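# Move hose from manifold's red port to blue port

## Task

At the workbench, release the hose's latch and take it out of the manifold's red port, then insert it into the blue port and push until it latches there. The task fails if the robot tips over or is left leaning, or if anything is knocked or moved out of the work area.

## Robot and tools

ROBOT. TidyBot++: a mobile base (0.54 m long, 0.50 m wide, 0.38 m tall) on four powered casters, carrying one seven-joint arm with a two-finger gripper. The shoulder sits 0.12 m ahead of the base centre and 0.68 m above the floor. Segments: upper arm 0.42 m, forearm 0.31 m, hand 0.31 m from wrist to the hand point. At the start the arm is folded with the hand pointing down, reaching up to 0.08 m past the base front, elbow up to 1.15 m high. A downward-pointing hand can be lifted to roughly 0.94 m above the floor, only near the base. Cameras: base_camera and wrist_camera (the latter looks along the hand).

FRAMES. All positions in metres. Base frame: origin on the floor below the base centre, x forward, y left, z up. hand_pose and hand_target are reported in it; the hand point is midway between the finger pads, the hand's z axis runs out along the fingers and the fingers close along its y axis. Odometry frame = the base frame where the scene began; base_odometry counts wheel turns only (slip looks like travel), heading in rad, positive left, -3.142 to 3.142. base_tilt is in degrees, forward and right positive.

move. One action per call. Action keys: "base", "joints", "target", optional "speeds" and "min_time_s"; "cameras" and "blocking" are extras. With no action it just reports state, images and the scene number.
- base: an object of relative offsets from where the base is now, along its current axes: translate_m (forward +, -2 to 2 m), strafe_m (left +, -2 to 2 m), rotate_rad (counter-clockwise seen from above +, -6.3 to 6.3 rad). Translate plus strafe form one straight move.
- joints: absolute targets by name. joint_1_rad (any angle; positive turns the arm clockwise from above, opposite to heading), joint_2_rad (-2.249 to 2.249; 0 upper arm vertical, + leans forward), joint_3_rad (any angle), joint_4_rad elbow (-2.579 to 2.579; with joint_3 at 3.14, negative bends forward), joint_5_rad (any), joint_6_rad wrist (-2.099 to 2.099), joint_7_rad (any; hand down, + is counter-clockwise from above; at 1.57 fingers open left/right), gripper_pos 0 (open, ~85 mm gap) to 1 (closed, squeezing 100-150 N). Gap ≈ 85 x (1 - gripper_pos) mm. Free-turning joints go the short way, so step under half a turn.
- target: one list of seven numbers, an absolute hand pose in the base frame: [x, y, z, qw, qx, qy, qz]. Only gripper_pos may accompany it in joints.
- speeds: caps for this action: translate_m/strafe_m 0.05-0.5 m/s (give one only for a combined move), rotate_rad 0.1-1.57 rad/s.
- min_time_s: 0.1 to 8 s, minimum duration of arm motions.
- cameras: list from base_camera, wrist_camera, all; [] for none.
- blocking: true/omitted waits until everything rests; false returns in about 0.5 s while motion continues. A new move overrides only what it names.
Unknown keys make a call invalid; out-of-range values get it refused, and a refusal or an unasked-for stop cancels the remaining robot calls of that reply.

wait: seconds 0-10, optional cameras; returns early once running moves finish. stop: brakes all running motions (optional cameras). zoom_image: camera plus region [x0, y0, x1, y1] in pixels, top-left origin, at most 504 x 504, on the latest image. finished_scene: scene = the current scene number; irreversible, and the goal must stay achieved without the robot.

RESULTS. "move" reads done or the worst status. base_status, joint_status, hand_status: done, moving, off_target (resting short, may still push), stopped, contact_stop, time_out, not_followed, torque_fault, limit_stop_at_motor_heat. "joint command not followed"/"pose unreachable" with "cause:" mean a safety check withheld arm targets (e.g. self-collision). hand_target is where the hand would be with all joints on target. motor_effort is percent of max torque, bracket = peak of the last action. on_its_own lists uncommanded behaviour. ARM HIT, MOTOR HOT, OVER-TEMPERATURE FAULT flag hard hits and heating. Tolerances for done: joint_1 0.039, joint_2 0.097, joint_3/4 0.061, joint_5/6 0.114, joint_7 0.096, gripper 0.03 rad/units.

HAND TARGETS. The solver prefers near-folded postures, so the elbow may swing; paths curve and can overshoot. Unreachable poses wander up to 10 s and end time_out. After done the hand is usually within 3 cm; correct by adding (wanted - measured hand_pose) to the last target's x, y, z. To hold still, resend hand_target, not hand_pose. Low forward-pointing poses close to the base often miss and may drive the arm into the base; nothing stops the arm hitting the base or a bench, and it keeps pushing. For joints, fix error with last command + (wanted - read). With a load the arm sags; never command a held joint to its read angle.

GRIPPER. At 1, done means nothing grasped; off_target means something is held. Closed fingertips reach about 20 mm past the hand point. Avoid hard grips on parts still resting on something and strong pulls, twists or swings on the gripper.

SAFETY. Push gently and watch motor_effort: blocked joints push harder the farther the target. Torque sensor limits 104.5 N m (joints 1-4) and 51.3 N m (5-7); exceeding them freezes the arm 10 s. Don't drive or rotate the base while the arm is caught on something above ~0.6 m; sideways pushes on a raised hand, reaching far out from folded over nearby furniture, or swinging a stretched arm sideways can tip the robot. Retract the arm or back away to level it. Avoid drops, slams and hard hits on fixed or heavy objects, and keep other items in the work area; a loose object may occasionally be nudged by something. Base moves time out after 14 s; actions last at most 15 s.

Each tool is called after "Call:" by a JSON object that holds its "op" and its "data", one argument or row to a line.

## Session

Call:
{"op": "move", "data": {

}}

Scene clock: 0.00 s.
base_odometry: x=+0.000 y=+0.000 heading=+0.000
base_tilt: forward=-0.5 right=-0.1
base_status: not commanded
joint_positions: joint_1_rad=-0.009 joint_2_rad=-0.301 joint_3_rad=+3.161 joint_4_rad=-2.548 joint_5_rad=-0.025 joint_6_rad=-0.860 joint_7_rad=+1.586 gripper_pos=+0.000
joint_status: not commanded
motor_effort: joint_1_rad=+0 joint_2_rad=-3 joint_3_rad=+1 joint_4_rad=+11 joint_5_rad=-1 joint_6_rad=+0 joint_7_rad=+0
hand_pose: x=+0.2508 y=+0.0065 z=+0.5760 quat_wxyz=(-0.012, +1.000, -0.005, +0.018) (m; base frame)
hand_target: x=+0.2501 y=+0.0065 z=+0.5757 quat_wxyz=(-0.012, +1.000, -0.005, +0.017) (m; base frame)
hand_status: not commanded
pictures: base_camera, wrist_camera

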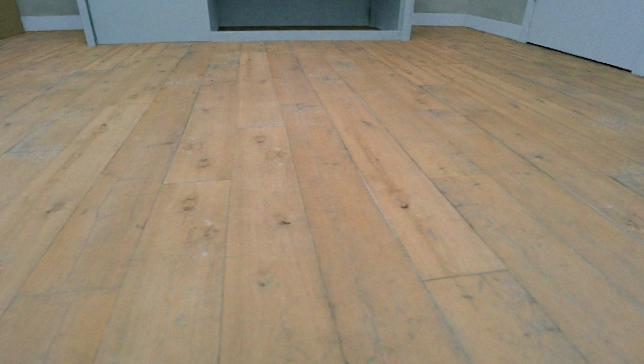

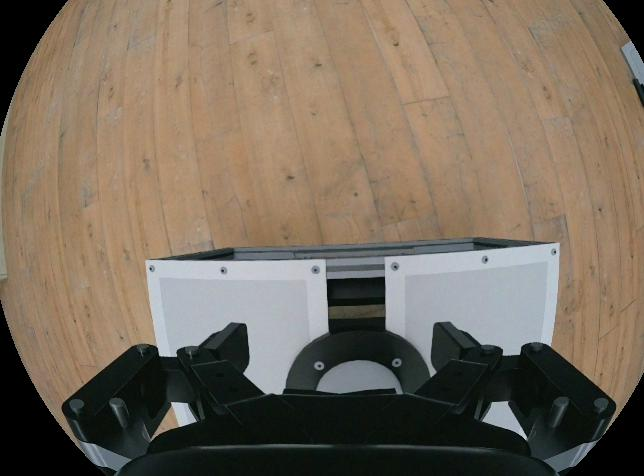

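Call:
{"op": "move", "data": {
  "joints": {"joint_6_rad": 0.45},
  "cameras": ["all"]
}}

Scene clock: 11.17 s.
move: done
base_odometry: x=+0.000 y=+0.000 heading=+0.000
base_tilt: forward=-0.5 right=-0.1
base_status: not commanded
joint_positions: joint_1_rad=-0.009 joint_2_rad=-0.301 joint_3_rad=+3.161 joint_4_rad=-2.547 joint_5_rad=-0.025 joint_6_rad=+0.406 joint_7_rad=+1.586 gripper_pos=+0.000
joint_status: all done
motor_effort: joint_1_rad=+0(0) joint_2_rad=-8(8) joint_3_rad=+0(1) joint_4_rad=+16(17) joint_5_rad=-1(2) joint_6_rad=+8(9) joint_7_rad=+0(1)
hand_pose: x=+0.5399 y=-0.0065 z=+0.8046 quat_wxyz=(+0.002, +0.795, -0.012, +0.606) (m; base frame)
hand_target: x=+0.5427 y=-0.0069 z=+0.8166 quat_wxyz=(+0.003, +0.783, -0.012, +0.622) (m; base frame)
hand_status: not commanded
pictures: base_camera, wrist_camera

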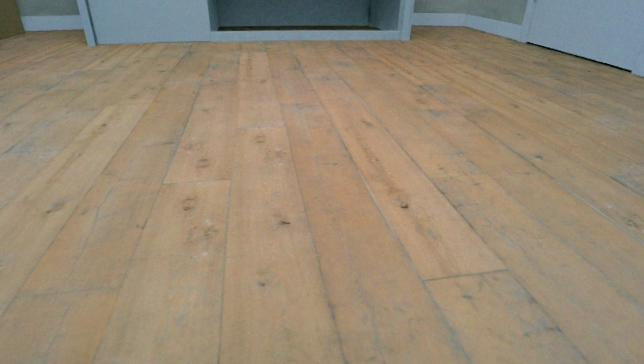

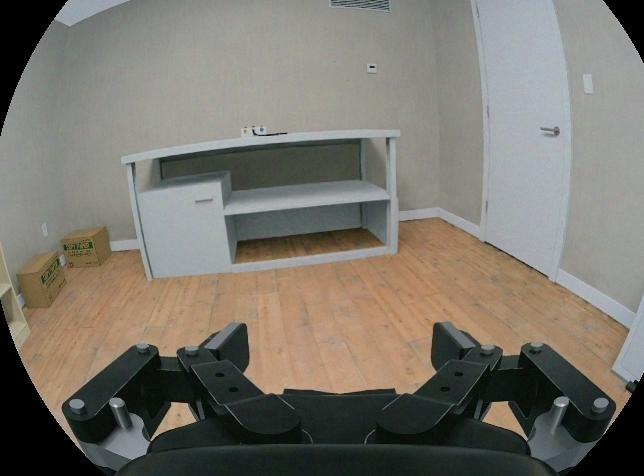

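Call:
{"op": "zoom_image", "data": {
  "camera": "wrist_camera",
  "region": [200, 100, 320, 160]
}}

Call:
{"op": "zoom_image", "data": {
  "camera": "wrist_camera",
  "region": [100, 60, 440, 300]
}}

Scaled by 4.200.

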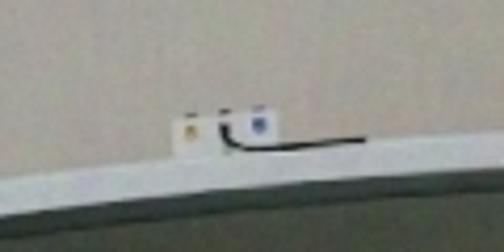

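Scaled by 1.482.

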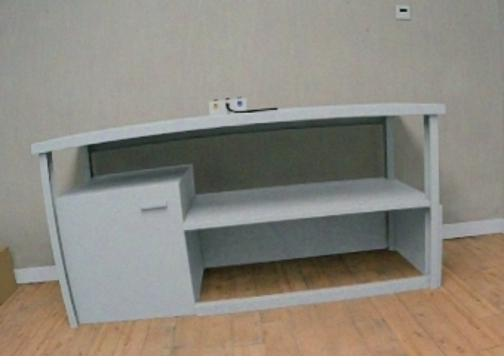

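Call:
{"op": "move", "data": {
  "base": {"translate_m": 0.9, "strafe_m": 0.35, "rotate_rad": 0.12},
  "cameras": ["all"]
}}

Scene clock: 54.17 s.
move: done
base_odometry: x=+0.900 y=+0.350 heading=+0.121
base_tilt: forward=-0.5 right=-0.1
base_status: done
joint_positions: joint_1_rad=-0.009 joint_2_rad=-0.301 joint_3_rad=+3.160 joint_4_rad=-2.547 joint_5_rad=-0.025 joint_6_rad=+0.408 joint_7_rad=+1.586 gripper_pos=+0.000
joint_status: not commanded
motor_effort: joint_1_rad=+0(1) joint_2_rad=-7(10) joint_3_rad=+1(1) joint_4_rad=+16(17) joint_5_rad=-1(2) joint_6_rad=+9(10) joint_7_rad=+0(1)
hand_pose: x=+0.5401 y=-0.0062 z=+0.8051 quat_wxyz=(+0.002, +0.795, -0.011, +0.607) (m; base frame)
hand_target: x=+0.5427 y=-0.0069 z=+0.8166 quat_wxyz=(+0.003, +0.783, -0.012, +0.622) (m; base frame)
hand_status: not commanded
pictures: base_camera, wrist_camera

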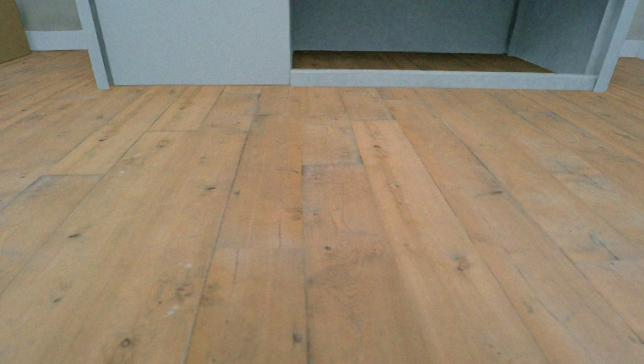

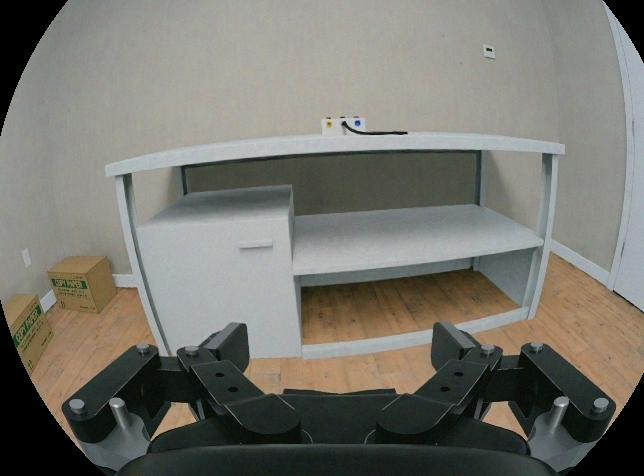

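Call:
{"op": "zoom_image", "data": {
  "camera": "wrist_camera",
  "region": [300, 90, 430, 170]
}}

Scaled by 3.877.

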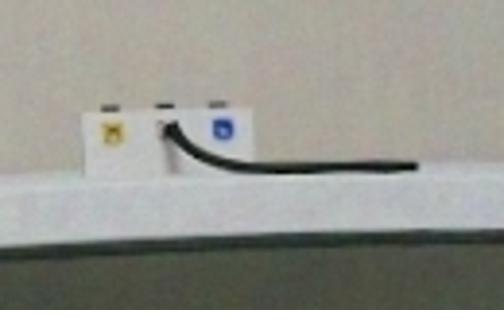

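Call:
{"op": "move", "data": {
  "base": {"translate_m": 0.45},
  "joints": {"joint_1_rad": 0.0, "joint_2_rad": -0.3, "joint_3_rad": 3.14159, "joint_4_rad": -1.6, "joint_5_rad": 0.0, "joint_6_rad": -0.7, "joint_7_rad": 1.5708},
  "cameras": ["all"]
}}

Scene clock: 81.90 s.
move: done
base_odometry: x=+1.347 y=+0.404 heading=+0.121
base_tilt: forward=-0.5 right=-0.1
base_status: done
joint_positions: joint_1_rad=-0.009 joint_2_rad=-0.296 joint_3_rad=+3.156 joint_4_rad=-1.618 joint_5_rad=-0.025 joint_6_rad=-0.650 joint_7_rad=+1.586 gripper_pos=+0.000
joint_status: all done
motor_effort: joint_1_rad=+0(1) joint_2_rad=-10(13) joint_3_rad=+0(2) joint_4_rad=+18(20) joint_5_rad=-1(3) joint_6_rad=+9(10) joint_7_rad=+0(2)
hand_pose: x=+0.5878 y=+0.0023 z=+1.0406 quat_wxyz=(-0.008, +0.834, -0.001, +0.552) (m; base frame)
hand_target: x=+0.5806 y=+0.0014 z=+1.0383 quat_wxyz=(+0.000, +0.841, +0.000, +0.540) (m; base frame)
hand_status: not commanded
pictures: base_camera, wrist_camera

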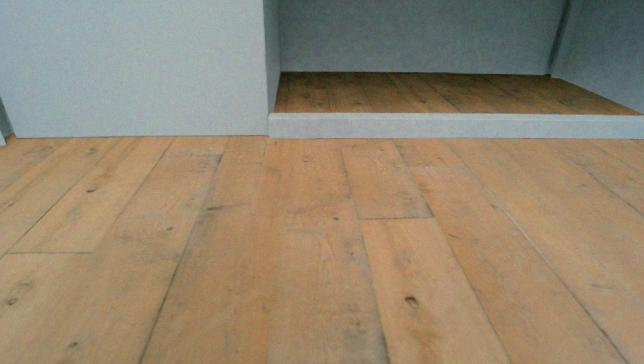

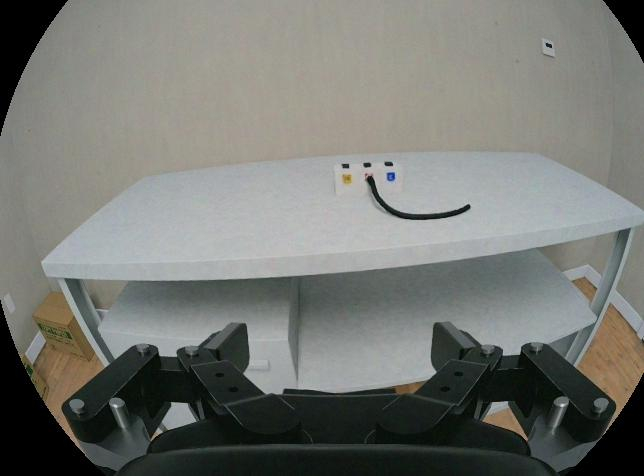

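Call:
{"op": "zoom_image", "data": {
  "camera": "wrist_camera",
  "region": [310, 140, 490, 240]
}}

Scaled by 2.800.

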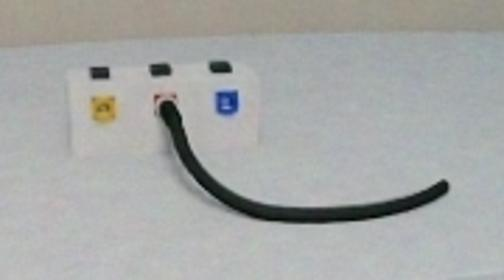

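Call:
{"op": "move", "data": {
  "base": {"translate_m": 0.4},
  "cameras": ["all"]
}}

Call:
{"op": "zoom_image", "data": {
  "camera": "wrist_camera",
  "region": [300, 120, 550, 300]
}}

Scene clock: 111.63 s.
move: done
base_odometry: x=+1.744 y=+0.453 heading=+0.121
base_tilt: forward=-0.5 right=-0.1
base_status: done
joint_positions: joint_1_rad=-0.009 joint_2_rad=-0.292 joint_3_rad=+3.155 joint_4_rad=-1.616 joint_5_rad=-0.025 joint_6_rad=-0.654 joint_7_rad=+1.586 gripper_pos=+0.000
joint_status: not commanded
motor_effort: joint_1_rad=+0(0) joint_2_rad=-10(14) joint_3_rad=+0(1) joint_4_rad=+19(19) joint_5_rad=-1(2) joint_6_rad=+8(9) joint_7_rad=-1(1)
hand_pose: x=+0.5887 y=+0.0027 z=+1.0383 quat_wxyz=(-0.008, +0.835, -0.001, +0.550) (m; base frame)
hand_target: x=+0.5806 y=+0.0014 z=+1.0383 quat_wxyz=(+0.000, +0.841, +0.000, +0.540) (m; base frame)
hand_status: not commanded
pictures: base_camera, wrist_camera

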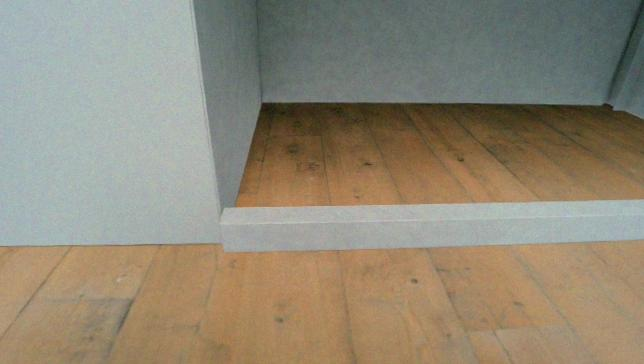

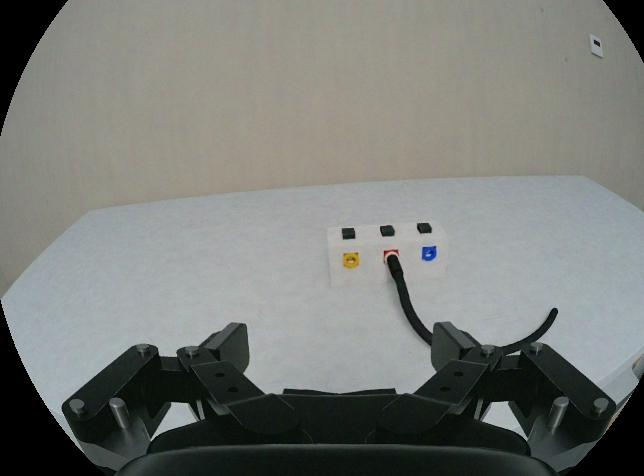

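Scaled by 2.016.

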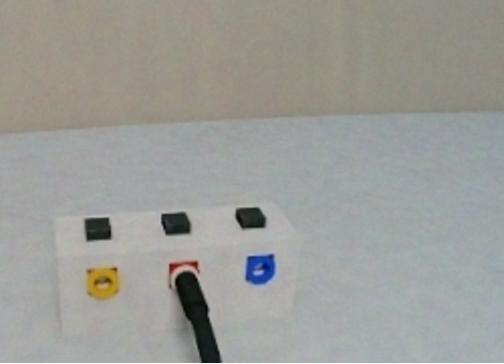

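Call:
{"op": "move", "data": {
  "base": {"translate_m": 0.22, "strafe_m": -0.1},
  "cameras": ["all"]
}}

Call:
{"op": "zoom_image", "data": {
  "camera": "wrist_camera",
  "region": [220, 180, 480, 370]
}}

Scene clock: 144.73 s.
move: done
base_odometry: x=+1.975 y=+0.380 heading=+0.122
base_tilt: forward=-0.5 right=-0.1
base_status: done
joint_positions: joint_1_rad=-0.009 joint_2_rad=-0.291 joint_3_rad=+3.152 joint_4_rad=-1.616 joint_5_rad=-0.025 joint_6_rad=-0.655 joint_7_rad=+1.586 gripper_pos=+0.000
joint_status: not commanded
motor_effort: joint_1_rad=+0(1) joint_2_rad=-10(13) joint_3_rad=+0(2) joint_4_rad=+19(19) joint_5_rad=-1(2) joint_6_rad=+7(9) joint_7_rad=+0(1)
hand_pose: x=+0.5890 y=+0.0045 z=+1.0378 quat_wxyz=(-0.008, +0.836, +0.001, +0.549) (m; base frame)
hand_target: x=+0.5806 y=+0.0014 z=+1.0383 quat_wxyz=(+0.000, +0.841, +0.000, +0.540) (m; base frame)
hand_status: not commanded
pictures: base_camera, wrist_camera

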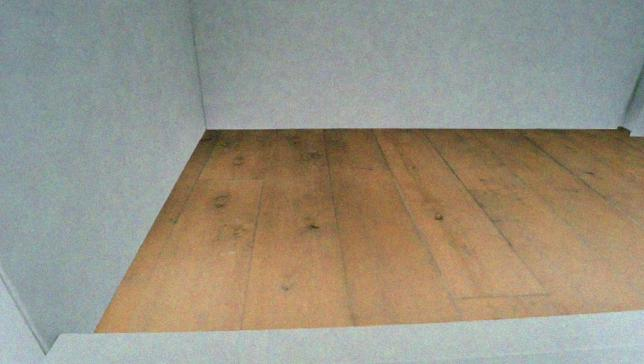

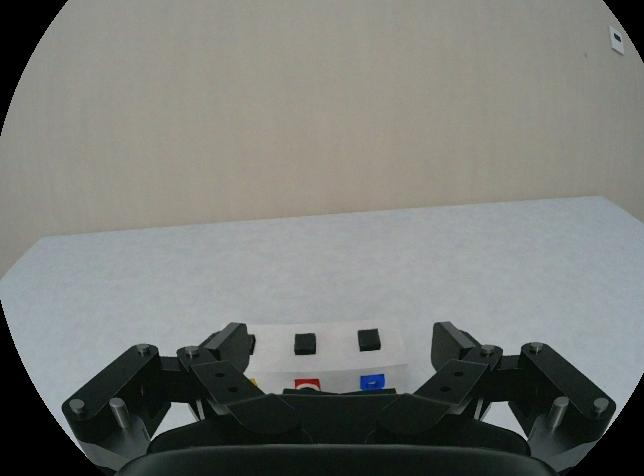

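Scaled by 1.938.

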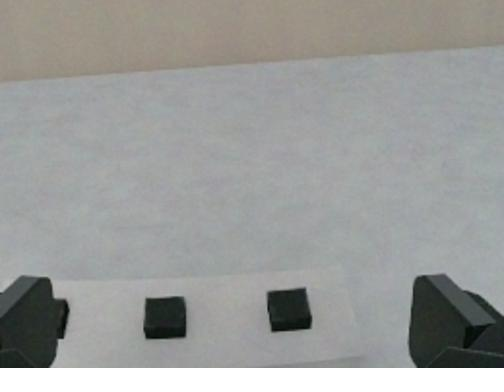

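Call:
{"op": "move", "data": {
  "target": [0.45, 0.0, 0.98, 0, 0.8434, 0, 0.5373],
  "min_time_s": 2,
  "cameras": ["wrist_camera"]
}}

Call:
{"op": "zoom_image", "data": {
  "camera": "wrist_camera",
  "region": [220, 210, 420, 360]
}}

Scene clock: 165.13 s.
move: done
base_odometry: x=+1.975 y=+0.380 heading=+0.122
base_tilt: forward=-0.5 right=-0.1
base_status: not commanded
joint_positions: joint_1_rad=-0.009 joint_2_rad=-0.629 joint_3_rad=+3.152 joint_4_rad=-1.884 joint_5_rad=-0.025 joint_6_rad=-0.688 joint_7_rad=+1.586 gripper_pos=+0.000
joint_status: not commanded
motor_effort: joint_1_rad=+0(0) joint_2_rad=+0(12) joint_3_rad=+0(1) joint_4_rad=+18(19) joint_5_rad=-1(2) joint_6_rad=+8(10) joint_7_rad=+0(1)
hand_pose: x=+0.4603 y=+0.0045 z=+1.0069 quat_wxyz=(-0.010, +0.825, +0.001, +0.564) (m; base frame)
hand_target: x=+0.4500 y=+0.0000 z=+0.9800 quat_wxyz=(+0.000, +0.843, +0.000, +0.537) (m; base frame)
hand_status: done (0.029 m and 3.9 deg from the pose sent, 0.151 m and 1.9 deg at the start)
pictures: wrist_camera

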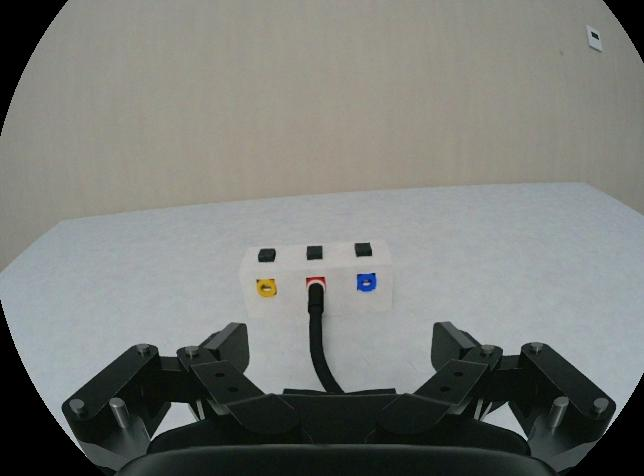

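Scaled by 2.520.

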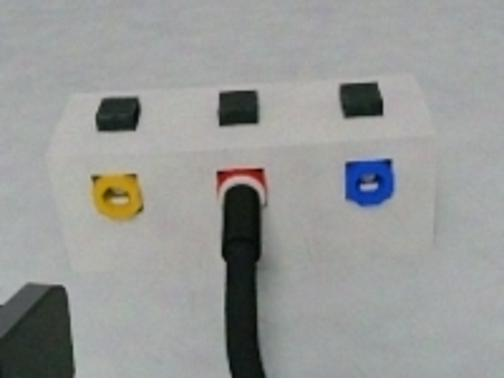

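Call:
{"op": "move", "data": {
  "target": [0.68, 0.027, 1.03, 0, 0.9397, 0, 0.342],
  "joints": {"gripper_pos": 1.0},
  "min_time_s": 2,
  "cameras": ["wrist_camera"]
}}

Call:
{"op": "zoom_image", "data": {
  "camera": "wrist_camera",
  "region": [230, 210, 450, 375]
}}

Scene clock: 211.53 s.
move: done
base_odometry: x=+1.975 y=+0.380 heading=+0.122
base_tilt: forward=-0.5 right=-0.1
base_status: not commanded
joint_positions: joint_1_rad=-0.073 joint_2_rad=+0.229 joint_3_rad=+3.166 joint_4_rad=-0.737 joint_5_rad=-0.011 joint_6_rad=-1.431 joint_7_rad=+1.567 gripper_pos=+0.999
joint_status: all done
motor_effort: joint_1_rad=+0(1) joint_2_rad=-25(25) joint_3_rad=+0(1) joint_4_rad=+15(19) joint_5_rad=-1(2) joint_6_rad=+6(9) joint_7_rad=+0(1)
hand_pose: x=+0.6833 y=+0.0347 z=+1.0410 quat_wxyz=(-0.013, +0.931, +0.023, +0.363) (m; base frame)
hand_target: x=+0.6800 y=+0.0270 z=+1.0300 quat_wxyz=(+0.000, +0.940, +0.000, +0.342) (m; base frame)
hand_status: done (0.014 m and 4.0 deg from the pose sent, 0.222 m and 28.8 deg at the start)
pictures: wrist_camera

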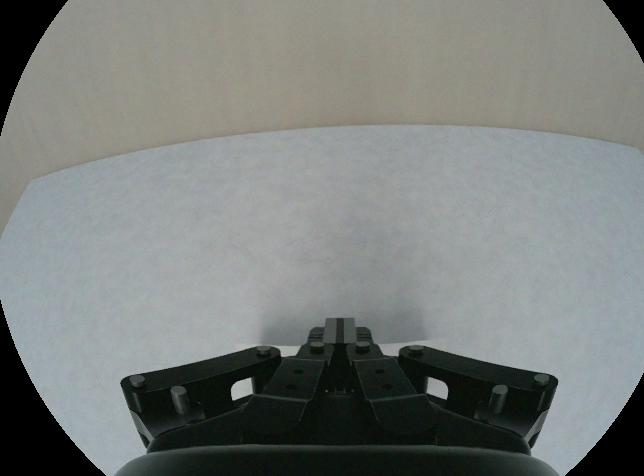

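Scaled by 2.291.

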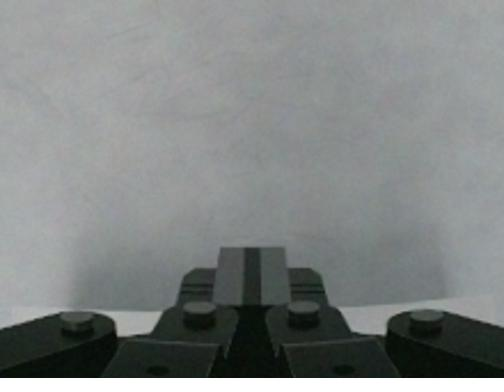

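Call:
{"op": "move", "data": {
  "target": [0.667, 0.024, 0.972, 0, 0.9397, 0, 0.342],
  "min_time_s": 1.5,
  "cameras": ["wrist_camera"]
}}

Scene clock: 255.33 s.
move: done
base_odometry: x=+1.975 y=+0.380 heading=+0.122
base_tilt: forward=-0.5 right=-0.1
base_status: not commanded
joint_positions: joint_1_rad=-0.073 joint_2_rad=+0.168 joint_3_rad=+3.166 joint_4_rad=-1.049 joint_5_rad=+0.001 joint_6_rad=-1.282 joint_7_rad=+1.556 gripper_pos=+0.999
joint_status: not commanded
motor_effort: joint_1_rad=+0(0) joint_2_rad=-24(26) joint_3_rad=+1(1) joint_4_rad=+17(17) joint_5_rad=-1(2) joint_6_rad=+6(7) joint_7_rad=+0(1)
hand_pose: x=+0.6703 y=+0.0294 z=+0.9563 quat_wxyz=(-0.008, +0.949, +0.017, +0.316) (m; base frame)
hand_target: x=+0.6670 y=+0.0240 z=+0.9720 quat_wxyz=(+0.000, +0.940, +0.000, +0.342) (m; base frame)
hand_status: done (0.017 m and 3.8 deg from the pose sent, 0.072 m and 4.0 deg at the start)
pictures: wrist_camera

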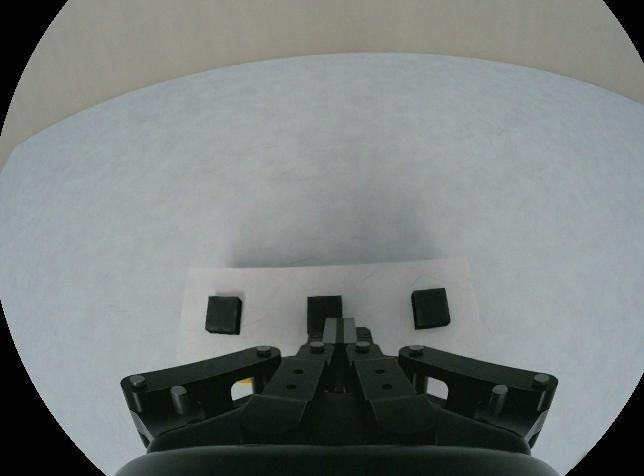

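Call:
{"op": "move", "data": {
  "target": [0.677, 0.032, 0.982, 0, 0.9397, 0, 0.342],
  "min_time_s": 1,
  "cameras": ["wrist_camera"]
}}

Call:
{"op": "zoom_image", "data": {
  "camera": "wrist_camera",
  "region": [170, 230, 500, 400]
}}

Scene clock: 270.50 s.
move: done
base_odometry: x=+1.975 y=+0.380 heading=+0.122
base_tilt: forward=-0.5 right=-0.1
base_status: not commanded
joint_positions: joint_1_rad=-0.079 joint_2_rad=+0.168 joint_3_rad=+3.166 joint_4_rad=-1.014 joint_5_rad=+0.012 joint_6_rad=-1.281 joint_7_rad=+1.539 gripper_pos=+0.999
joint_status: not commanded
motor_effort: joint_1_rad=+0(0) joint_2_rad=-24(25) joint_3_rad=+1(1) joint_4_rad=+16(17) joint_5_rad=-1(2) joint_6_rad=+5(6) joint_7_rad=-1(1)
hand_pose: x=+0.6752 y=+0.0296 z=+0.9735 quat_wxyz=(-0.006, +0.943, +0.011, +0.333) (m; base frame)
hand_target: x=+0.6770 y=+0.0320 z=+0.9820 quat_wxyz=(+0.000, +0.940, +0.000, +0.342) (m; base frame)
hand_status: done (0.009 m and 1.9 deg from the pose sent, 0.027 m and 3.8 deg at the start)
pictures: wrist_camera

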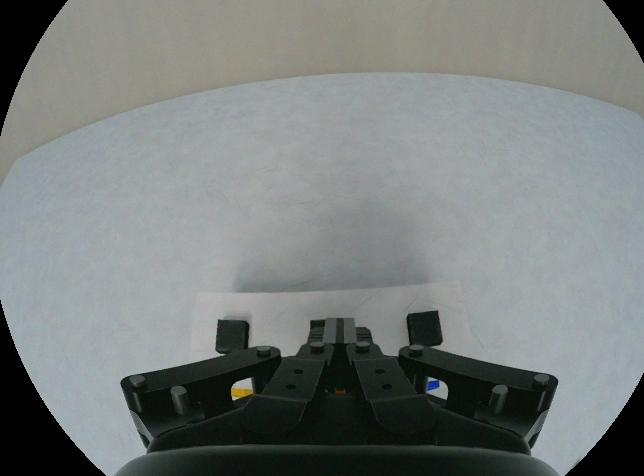

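Scaled by 1.527.

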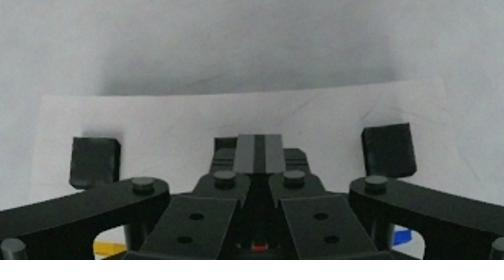

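Call:
{"op": "move", "data": {
  "target": [0.679, 0.043, 0.972, 0, 0.9397, 0, 0.342],
  "min_time_s": 1,
  "cameras": ["wrist_camera"]
}}

Call:
{"op": "zoom_image", "data": {
  "camera": "wrist_camera",
  "region": [170, 230, 500, 400]
}}

Scene clock: 278.37 s.
move: done
base_odometry: x=+1.975 y=+0.380 heading=+0.122
base_tilt: forward=-0.5 right=-0.1
base_status: not commanded
joint_positions: joint_1_rad=-0.104 joint_2_rad=+0.168 joint_3_rad=+3.165 joint_4_rad=-1.014 joint_5_rad=+0.035 joint_6_rad=-1.281 joint_7_rad=+1.507 gripper_pos=+0.999
joint_status: not commanded
motor_effort: joint_1_rad=+0(0) joint_2_rad=-23(24) joint_3_rad=+0(1) joint_4_rad=+16(17) joint_5_rad=-1(1) joint_6_rad=+5(7) joint_7_rad=-1(1)
hand_pose: x=+0.6747 y=+0.0368 z=+0.9736 quat_wxyz=(-0.005, +0.943, +0.007, +0.333) (m; base frame)
hand_target: x=+0.6790 y=+0.0430 z=+0.9720 quat_wxyz=(+0.000, +0.940, +0.000, +0.342) (m; base frame)
hand_status: done (0.008 m and 1.5 deg from the pose sent, 0.014 m and 1.9 deg at the start)
pictures: wrist_camera

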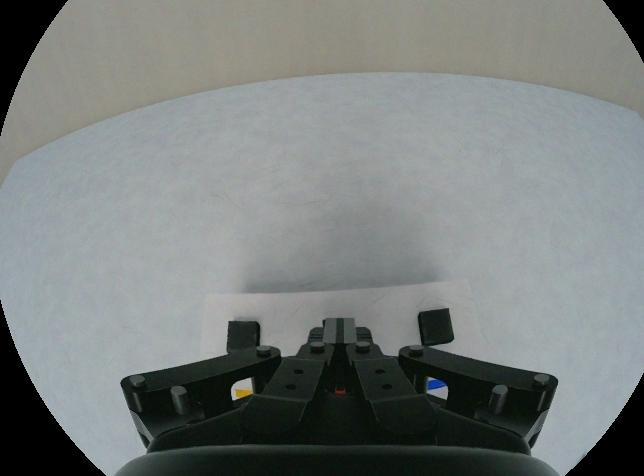

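Scaled by 1.527.

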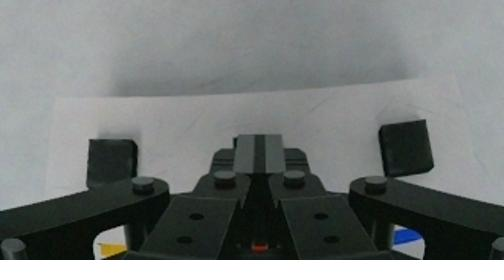

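Call:
{"op": "move", "data": {
  "target": [0.695, 0.044, 0.972, 0, 0.9397, 0, 0.342],
  "min_time_s": 1,
  "cameras": ["wrist_camera"]
}}

Call:
{"op": "zoom_image", "data": {
  "camera": "wrist_camera",
  "region": [170, 230, 500, 400]
}}

Scene clock: 291.10 s.
move: done
base_odometry: x=+1.975 y=+0.380 heading=+0.122
base_tilt: forward=-0.5 right=-0.1
base_status: not commanded
joint_positions: joint_1_rad=-0.108 joint_2_rad=+0.185 joint_3_rad=+3.165 joint_4_rad=-1.000 joint_5_rad=+0.035 joint_6_rad=-1.281 joint_7_rad=+1.506 gripper_pos=+0.999
joint_status: not commanded
motor_effort: joint_1_rad=+0(0) joint_2_rad=-25(25) joint_3_rad=+0(1) joint_4_rad=+16(18) joint_5_rad=-1(1) joint_6_rad=+5(7) joint_7_rad=+0(1)
hand_pose: x=+0.6811 y=+0.0399 z=+0.9712 quat_wxyz=(-0.005, +0.943, +0.010, +0.332) (m; base frame)
hand_target: x=+0.6950 y=+0.0440 z=+0.9720 quat_wxyz=(+0.000, +0.940, +0.000, +0.342) (m; base frame)
hand_status: done (0.014 m and 1.7 deg from the pose sent, 0.022 m and 1.5 deg at the start)
pictures: wrist_camera

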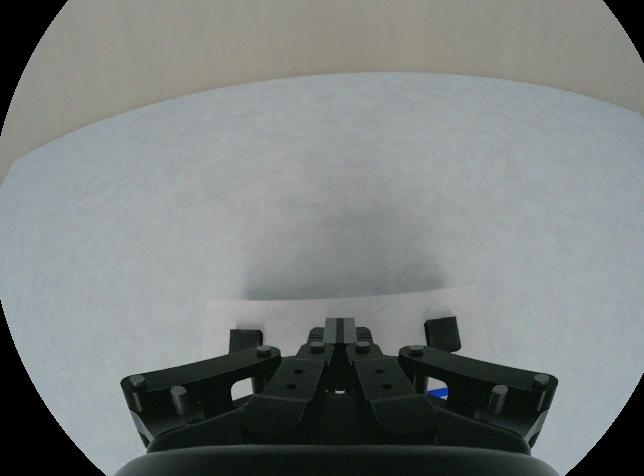

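Scaled by 1.527.

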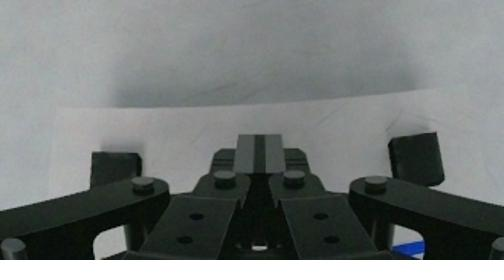

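Call:
{"op": "move", "data": {
  "target": [0.707, 0.042, 0.964, 0, 0.9397, 0, 0.342],
  "min_time_s": 1,
  "cameras": ["wrist_camera"]
}}

Call:
{"op": "zoom_image", "data": {
  "camera": "wrist_camera",
  "region": [170, 230, 500, 400]
}}

Scene clock: 299.10 s.
move: done
base_odometry: x=+1.975 y=+0.380 heading=+0.122
base_tilt: forward=-0.5 right=-0.1
base_status: not commanded
joint_positions: joint_1_rad=-0.108 joint_2_rad=+0.206 joint_3_rad=+3.165 joint_4_rad=-0.999 joint_5_rad=+0.035 joint_6_rad=-1.279 joint_7_rad=+1.506 gripper_pos=+0.999
joint_status: not commanded
motor_effort: joint_1_rad=+0(0) joint_2_rad=-25(25) joint_3_rad=+0(1) joint_4_rad=+16(17) joint_5_rad=-1(1) joint_6_rad=+5(7) joint_7_rad=+0(1)
hand_pose: x=+0.6878 y=+0.0406 z=+0.9597 quat_wxyz=(-0.004, +0.946, +0.010, +0.323) (m; base frame)
hand_target: x=+0.7070 y=+0.0420 z=+0.9640 quat_wxyz=(+0.000, +0.940, +0.000, +0.342) (m; base frame)
hand_status: done (0.020 m and 2.6 deg from the pose sent, 0.027 m and 1.7 deg at the start)
pictures: wrist_camera

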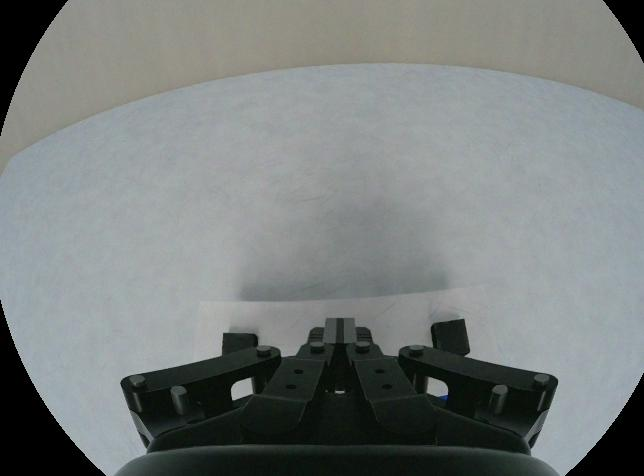

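Scaled by 1.527.

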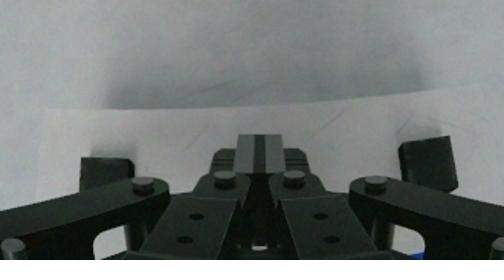

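Call:
{"op": "move", "data": {
  "target": [0.709, 0.041, 0.95, 0, 0.9397, 0, 0.342],
  "min_time_s": 1,
  "cameras": ["wrist_camera"]
}}

Call:
{"op": "zoom_image", "data": {
  "camera": "wrist_camera",
  "region": [170, 230, 500, 400]
}}

Scene clock: 309.10 s.
move: done
base_odometry: x=+1.975 y=+0.380 heading=+0.122
base_tilt: forward=-0.5 right=-0.1
base_status: not commanded
joint_positions: joint_1_rad=-0.108 joint_2_rad=+0.206 joint_3_rad=+3.165 joint_4_rad=-1.010 joint_5_rad=+0.035 joint_6_rad=-1.232 joint_7_rad=+1.506 gripper_pos=+0.999
joint_status: not commanded
motor_effort: joint_1_rad=+0(0) joint_2_rad=-25(26) joint_3_rad=+0(1) joint_4_rad=+16(17) joint_5_rad=-1(1) joint_6_rad=+6(7) joint_7_rad=+0(1)
hand_pose: x=+0.6978 y=+0.0416 z=+0.9636 quat_wxyz=(-0.006, +0.940, +0.010, +0.340) (m; base frame)
hand_target: x=+0.7090 y=+0.0410 z=+0.9500 quat_wxyz=(+0.000, +0.940, +0.000, +0.342) (m; base frame)
hand_status: done (0.018 m and 1.4 deg from the pose sent, 0.023 m and 2.6 deg at the start)
pictures: wrist_camera

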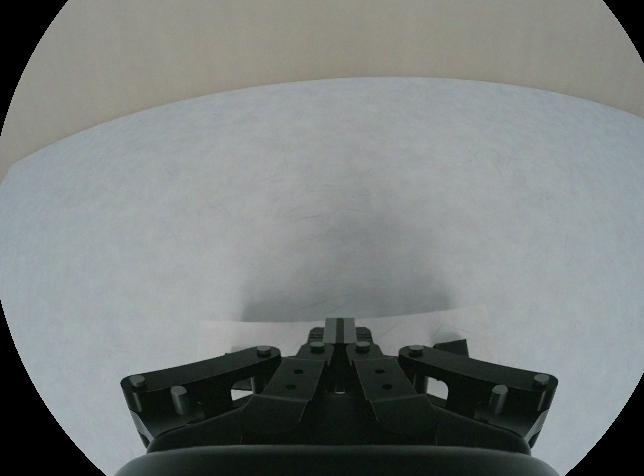

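Scaled by 1.527.

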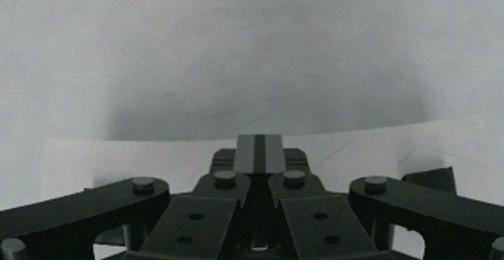

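Call:
{"op": "move", "data": {
  "joints": {"joint_2_rad": 0.178, "joint_4_rad": -1.08, "joint_6_rad": -1.19},
  "min_time_s": 1.5,
  "cameras": ["wrist_camera"]
}}

Call:
{"op": "zoom_image", "data": {
  "camera": "wrist_camera",
  "region": [170, 230, 500, 400]
}}

Scene clock: 330.23 s.
move: done
base_odometry: x=+1.975 y=+0.380 heading=+0.122
base_tilt: forward=-0.5 right=-0.1
base_status: not commanded
joint_positions: joint_1_rad=-0.108 joint_2_rad=+0.199 joint_3_rad=+3.165 joint_4_rad=-1.035 joint_5_rad=+0.035 joint_6_rad=-1.214 joint_7_rad=+1.506 gripper_pos=+0.999
joint_status: all done
motor_effort: joint_1_rad=+0(0) joint_2_rad=-22(25) joint_3_rad=+0(1) joint_4_rad=+14(18) joint_5_rad=-1(1) joint_6_rad=+3(7) joint_7_rad=+0(1)
hand_pose: x=+0.6966 y=+0.0415 z=+0.9590 quat_wxyz=(-0.006, +0.940, +0.011, +0.340) (m; base frame)
hand_target: x=+0.6906 y=+0.0389 z=+0.9538 quat_wxyz=(+0.000, +0.940, +0.000, +0.341) (m; base frame)
hand_status: not commanded
pictures: wrist_camera

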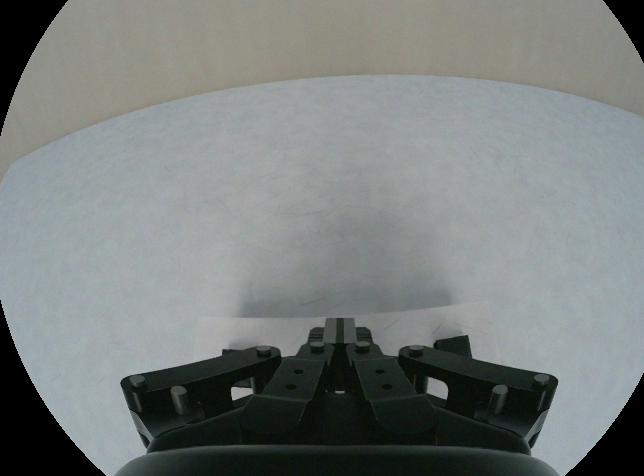

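Scaled by 1.527.

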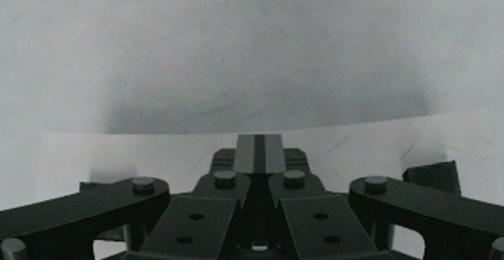

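Call:
{"op": "move", "data": {
  "joints": {"joint_2_rad": 0.145, "joint_4_rad": -1.17, "joint_6_rad": -1.115},
  "min_time_s": 2,
  "cameras": ["wrist_camera"]
}}

Call:
{"op": "zoom_image", "data": {
  "camera": "wrist_camera",
  "region": [170, 230, 500, 400]
}}

Scene clock: 343.77 s.
move: done
base_odometry: x=+1.975 y=+0.380 heading=+0.122
base_tilt: forward=-0.5 right=-0.1
base_status: not commanded
joint_positions: joint_1_rad=-0.108 joint_2_rad=+0.157 joint_3_rad=+3.165 joint_4_rad=-1.117 joint_5_rad=+0.035 joint_6_rad=-1.132 joint_7_rad=+1.506 gripper_pos=+0.999
joint_status: all done
motor_effort: joint_1_rad=+0(0) joint_2_rad=-20(23) joint_3_rad=+0(1) joint_4_rad=+13(15) joint_5_rad=-1(2) joint_6_rad=+2(4) joint_7_rad=+0(1)
hand_pose: x=+0.6929 y=+0.0411 z=+0.9587 quat_wxyz=(-0.008, +0.933, +0.011, +0.360) (m; base frame)
hand_target: x=+0.6862 y=+0.0387 z=+0.9425 quat_wxyz=(-0.002, +0.937, +0.001, +0.350) (m; base frame)
hand_status: not commanded
pictures: wrist_camera

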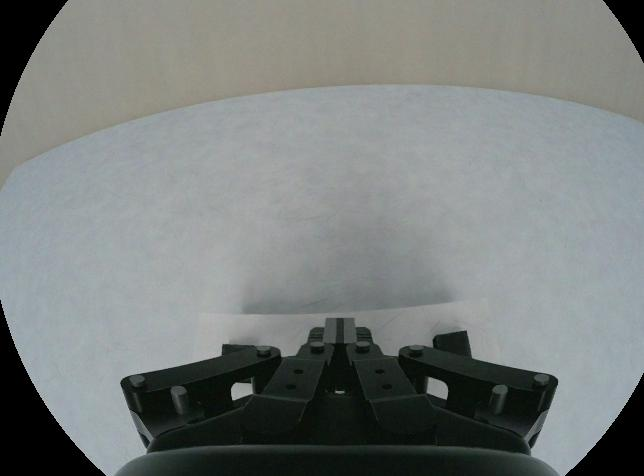

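Scaled by 1.527.

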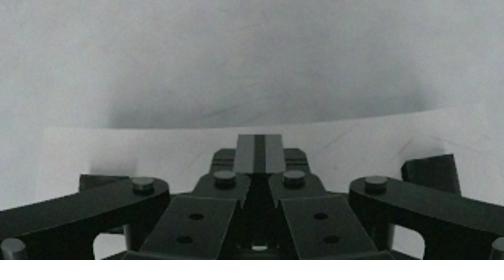

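Call:
{"op": "move", "data": {
  "joints": {"joint_2_rad": 0.145, "joint_4_rad": -1.25, "joint_6_rad": -1.115},
  "min_time_s": 2,
  "cameras": ["wrist_camera"]
}}

Call:
{"op": "zoom_image", "data": {
  "camera": "wrist_camera",
  "region": [170, 230, 500, 400]
}}

Scene clock: 353.00 s.
move: off_target
base_odometry: x=+1.975 y=+0.380 heading=+0.122
base_tilt: forward=-0.5 right=-0.1
base_status: not commanded
joint_positions: joint_1_rad=-0.108 joint_2_rad=+0.124 joint_3_rad=+3.165 joint_4_rad=-1.170 joint_5_rad=+0.035 joint_6_rad=-1.097 joint_7_rad=+1.506 gripper_pos=+0.999
joint_status: joint_4_rad off_target (ended at -1.170, target -1.250); the others done
motor_effort: joint_1_rad=+0(0) joint_2_rad=-14(21) joint_3_rad=+0(1) joint_4_rad=+8(14) joint_5_rad=-1(2) joint_6_rad=-3(4) joint_7_rad=+0(1)
hand_pose: x=+0.6847 y=+0.0403 z=+0.9578 quat_wxyz=(-0.008, +0.930, +0.012, +0.367) (m; base frame)
hand_target: x=+0.6722 y=+0.0372 z=+0.9024 quat_wxyz=(+0.002, +0.950, +0.003, +0.312) (m; base frame)
hand_status: not commanded
pictures: wrist_camera

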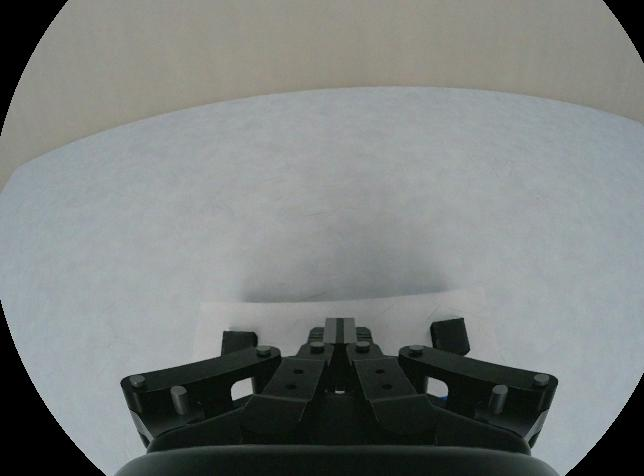

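Scaled by 1.527.

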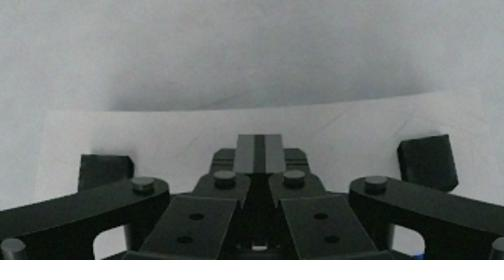

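Call:
{"op": "move", "data": {
  "joints": {"joint_2_rad": 0.20, "joint_4_rad": -0.97, "joint_6_rad": -1.26},
  "min_time_s": 1.5,
  "cameras": ["wrist_camera"]
}}

Call:
{"op": "zoom_image", "data": {
  "camera": "wrist_camera",
  "region": [170, 230, 500, 400]
}}

Scene clock: 376.07 s.
move: done
base_odometry: x=+1.975 y=+0.380 heading=+0.122
base_tilt: forward=-0.5 right=-0.1
base_status: not commanded
joint_positions: joint_1_rad=-0.108 joint_2_rad=+0.178 joint_3_rad=+3.165 joint_4_rad=-0.985 joint_5_rad=+0.035 joint_6_rad=-1.214 joint_7_rad=+1.506 gripper_pos=+0.999
joint_status: all done
motor_effort: joint_1_rad=+0(0) joint_2_rad=-24(26) joint_3_rad=+0(1) joint_4_rad=+17(18) joint_5_rad=+0(2) joint_6_rad=+6(7) joint_7_rad=+0(1)
hand_pose: x=+0.6963 y=+0.0414 z=+0.9964 quat_wxyz=(-0.008, +0.927, +0.010, +0.374) (m; base frame)
hand_target: x=+0.6943 y=+0.0391 z=+0.9816 quat_wxyz=(-0.001, +0.937, -0.003, +0.350) (m; base frame)
hand_status: not commanded
pictures: wrist_camera

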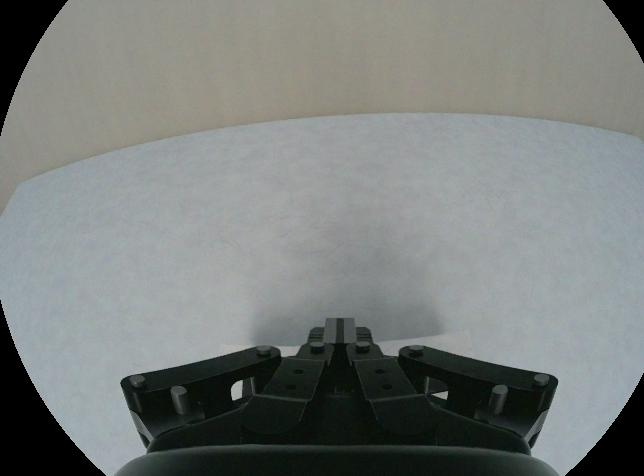

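Scaled by 1.527.

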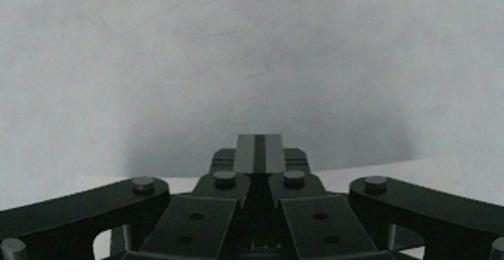

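Call:
{"op": "move", "data": {
  "joints": {"joint_2_rad": 0.218, "joint_4_rad": -1.06, "joint_6_rad": -1.25},
  "min_time_s": 1.5,
  "cameras": ["wrist_camera"]
}}

Call:
{"op": "zoom_image", "data": {
  "camera": "wrist_camera",
  "region": [170, 230, 500, 400]
}}

Scene clock: 387.57 s.
move: done
base_odometry: x=+1.975 y=+0.380 heading=+0.122
base_tilt: forward=-0.5 right=-0.1
base_status: not commanded
joint_positions: joint_1_rad=-0.108 joint_2_rad=+0.196 joint_3_rad=+3.165 joint_4_rad=-1.031 joint_5_rad=+0.035 joint_6_rad=-1.214 joint_7_rad=+1.506 gripper_pos=+0.999
joint_status: all done
motor_effort: joint_1_rad=+0(1) joint_2_rad=-25(26) joint_3_rad=+1(1) joint_4_rad=+17(18) joint_5_rad=-1(1) joint_6_rad=+6(8) joint_7_rad=-1(1)
hand_pose: x=+0.6963 y=+0.0414 z=+0.9628 quat_wxyz=(-0.006, +0.939, +0.011, +0.344) (m; base frame)
hand_target: x=+0.6892 y=+0.0386 z=+0.9294 quat_wxyz=(+0.004, +0.953, -0.001, +0.304) (m; base frame)
hand_status: not commanded
pictures: wrist_camera

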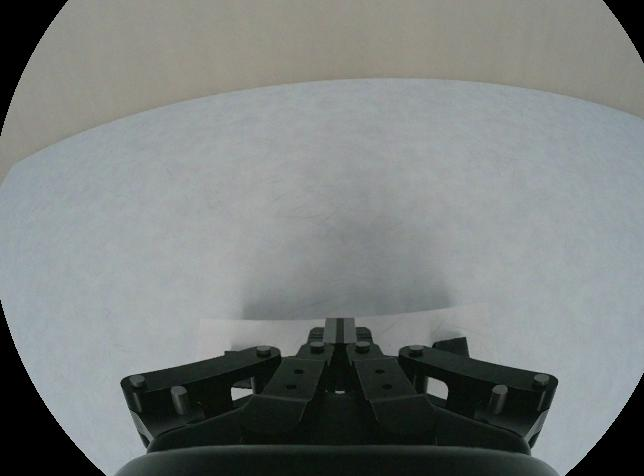

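Scaled by 1.527.

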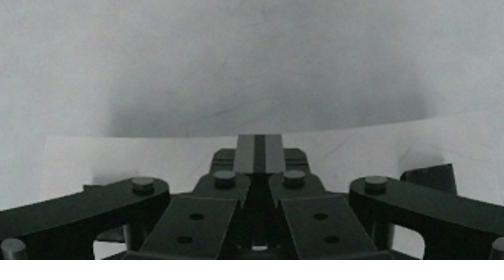

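Call:
{"op": "move", "data": {
  "joints": {"joint_2_rad": 0.275, "joint_4_rad": -1.13, "joint_6_rad": -1.28},
  "min_time_s": 2,
  "cameras": ["wrist_camera"]
}}

Call:
{"op": "zoom_image", "data": {
  "camera": "wrist_camera",
  "region": [170, 230, 500, 400]
}}

Scene clock: 398.50 s.
move: off_target
base_odometry: x=+1.975 y=+0.380 heading=+0.122
base_tilt: forward=-0.5 right=-0.1
base_status: not commanded
joint_positions: joint_1_rad=-0.108 joint_2_rad=+0.198 joint_3_rad=+3.165 joint_4_rad=-1.040 joint_5_rad=+0.035 joint_6_rad=-1.214 joint_7_rad=+1.506 gripper_pos=+0.999
joint_status: joint_4_rad off_target (ended at -1.040, target -1.130); the others done
motor_effort: joint_1_rad=+0(0) joint_2_rad=-14(25) joint_3_rad=+0(1) joint_4_rad=+6(18) joint_5_rad=-1(2) joint_6_rad=-5(7) joint_7_rad=+0(1)
hand_pose: x=+0.6956 y=+0.0414 z=+0.9567 quat_wxyz=(-0.005, +0.941, +0.011, +0.338) (m; base frame)
hand_target: x=+0.6797 y=+0.0376 z=+0.8598 quat_wxyz=(+0.012, +0.973, +0.001, +0.228) (m; base frame)
hand_status: not commanded
pictures: wrist_camera

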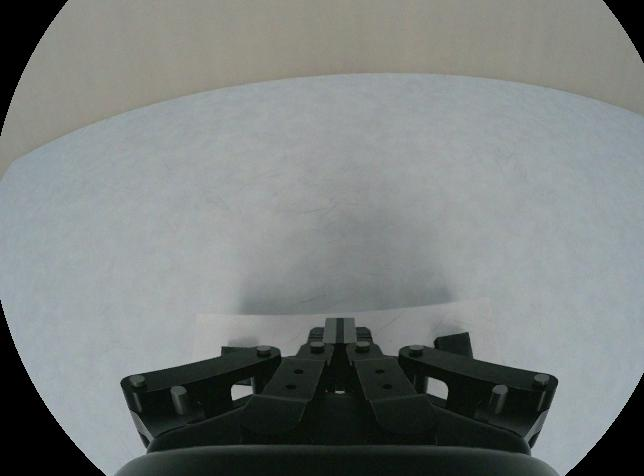

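Scaled by 1.527.

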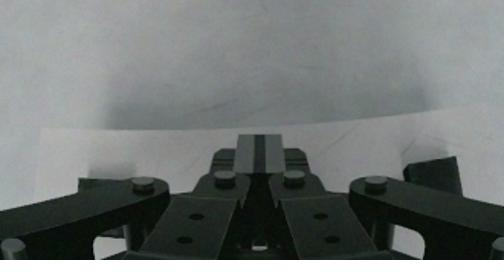

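Call:
{"op": "move", "data": {
  "joints": {"joint_2_rad": 0.34, "joint_4_rad": -1.20, "joint_6_rad": -1.31},
  "min_time_s": 2,
  "cameras": ["wrist_camera"]
}}

Call:
{"op": "zoom_image", "data": {
  "camera": "wrist_camera",
  "region": [170, 230, 500, 400]
}}

Scene clock: 408.67 s.
move: off_target
base_odometry: x=+1.975 y=+0.380 heading=+0.122
base_tilt: forward=-0.5 right=-0.1
base_status: not commanded
joint_positions: joint_1_rad=-0.108 joint_2_rad=+0.199 joint_3_rad=+3.165 joint_4_rad=-1.045 joint_5_rad=+0.035 joint_6_rad=-1.214 joint_7_rad=+1.506 gripper_pos=+0.999
joint_status: joint_2_rad off_target (ended at +0.199, target +0.340); joint_4_rad off_target (ended at -1.045, target -1.200); the others done
motor_effort: joint_1_rad=+0(0) joint_2_rad=-3(14) joint_3_rad=+0(1) joint_4_rad=-5(6) joint_5_rad=-2(2) joint_6_rad=-16(18) joint_7_rad=+0(1)
hand_pose: x=+0.6951 y=+0.0413 z=+0.9539 quat_wxyz=(-0.005, +0.942, +0.011, +0.335) (m; base frame)
hand_target: x=+0.6623 y=+0.0357 z=+0.7906 quat_wxyz=(+0.020, +0.989, +0.002, +0.148) (m; base frame)
hand_status: not commanded
pictures: wrist_camera

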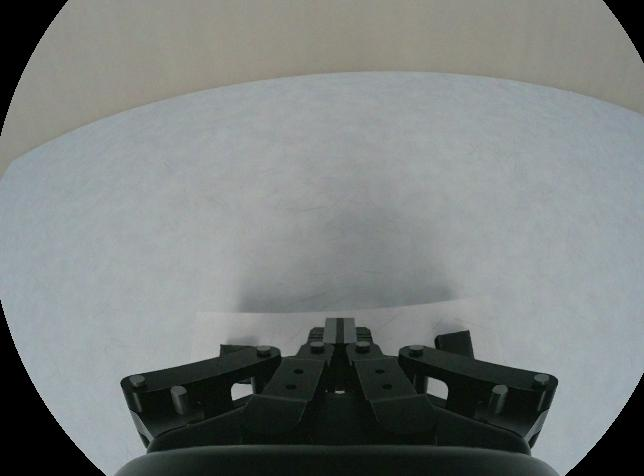

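Scaled by 1.527.

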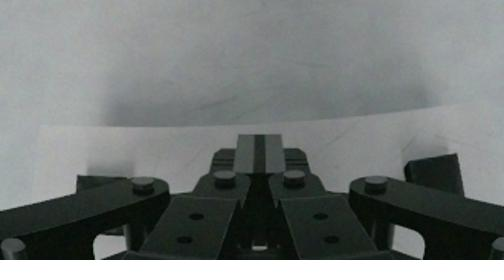

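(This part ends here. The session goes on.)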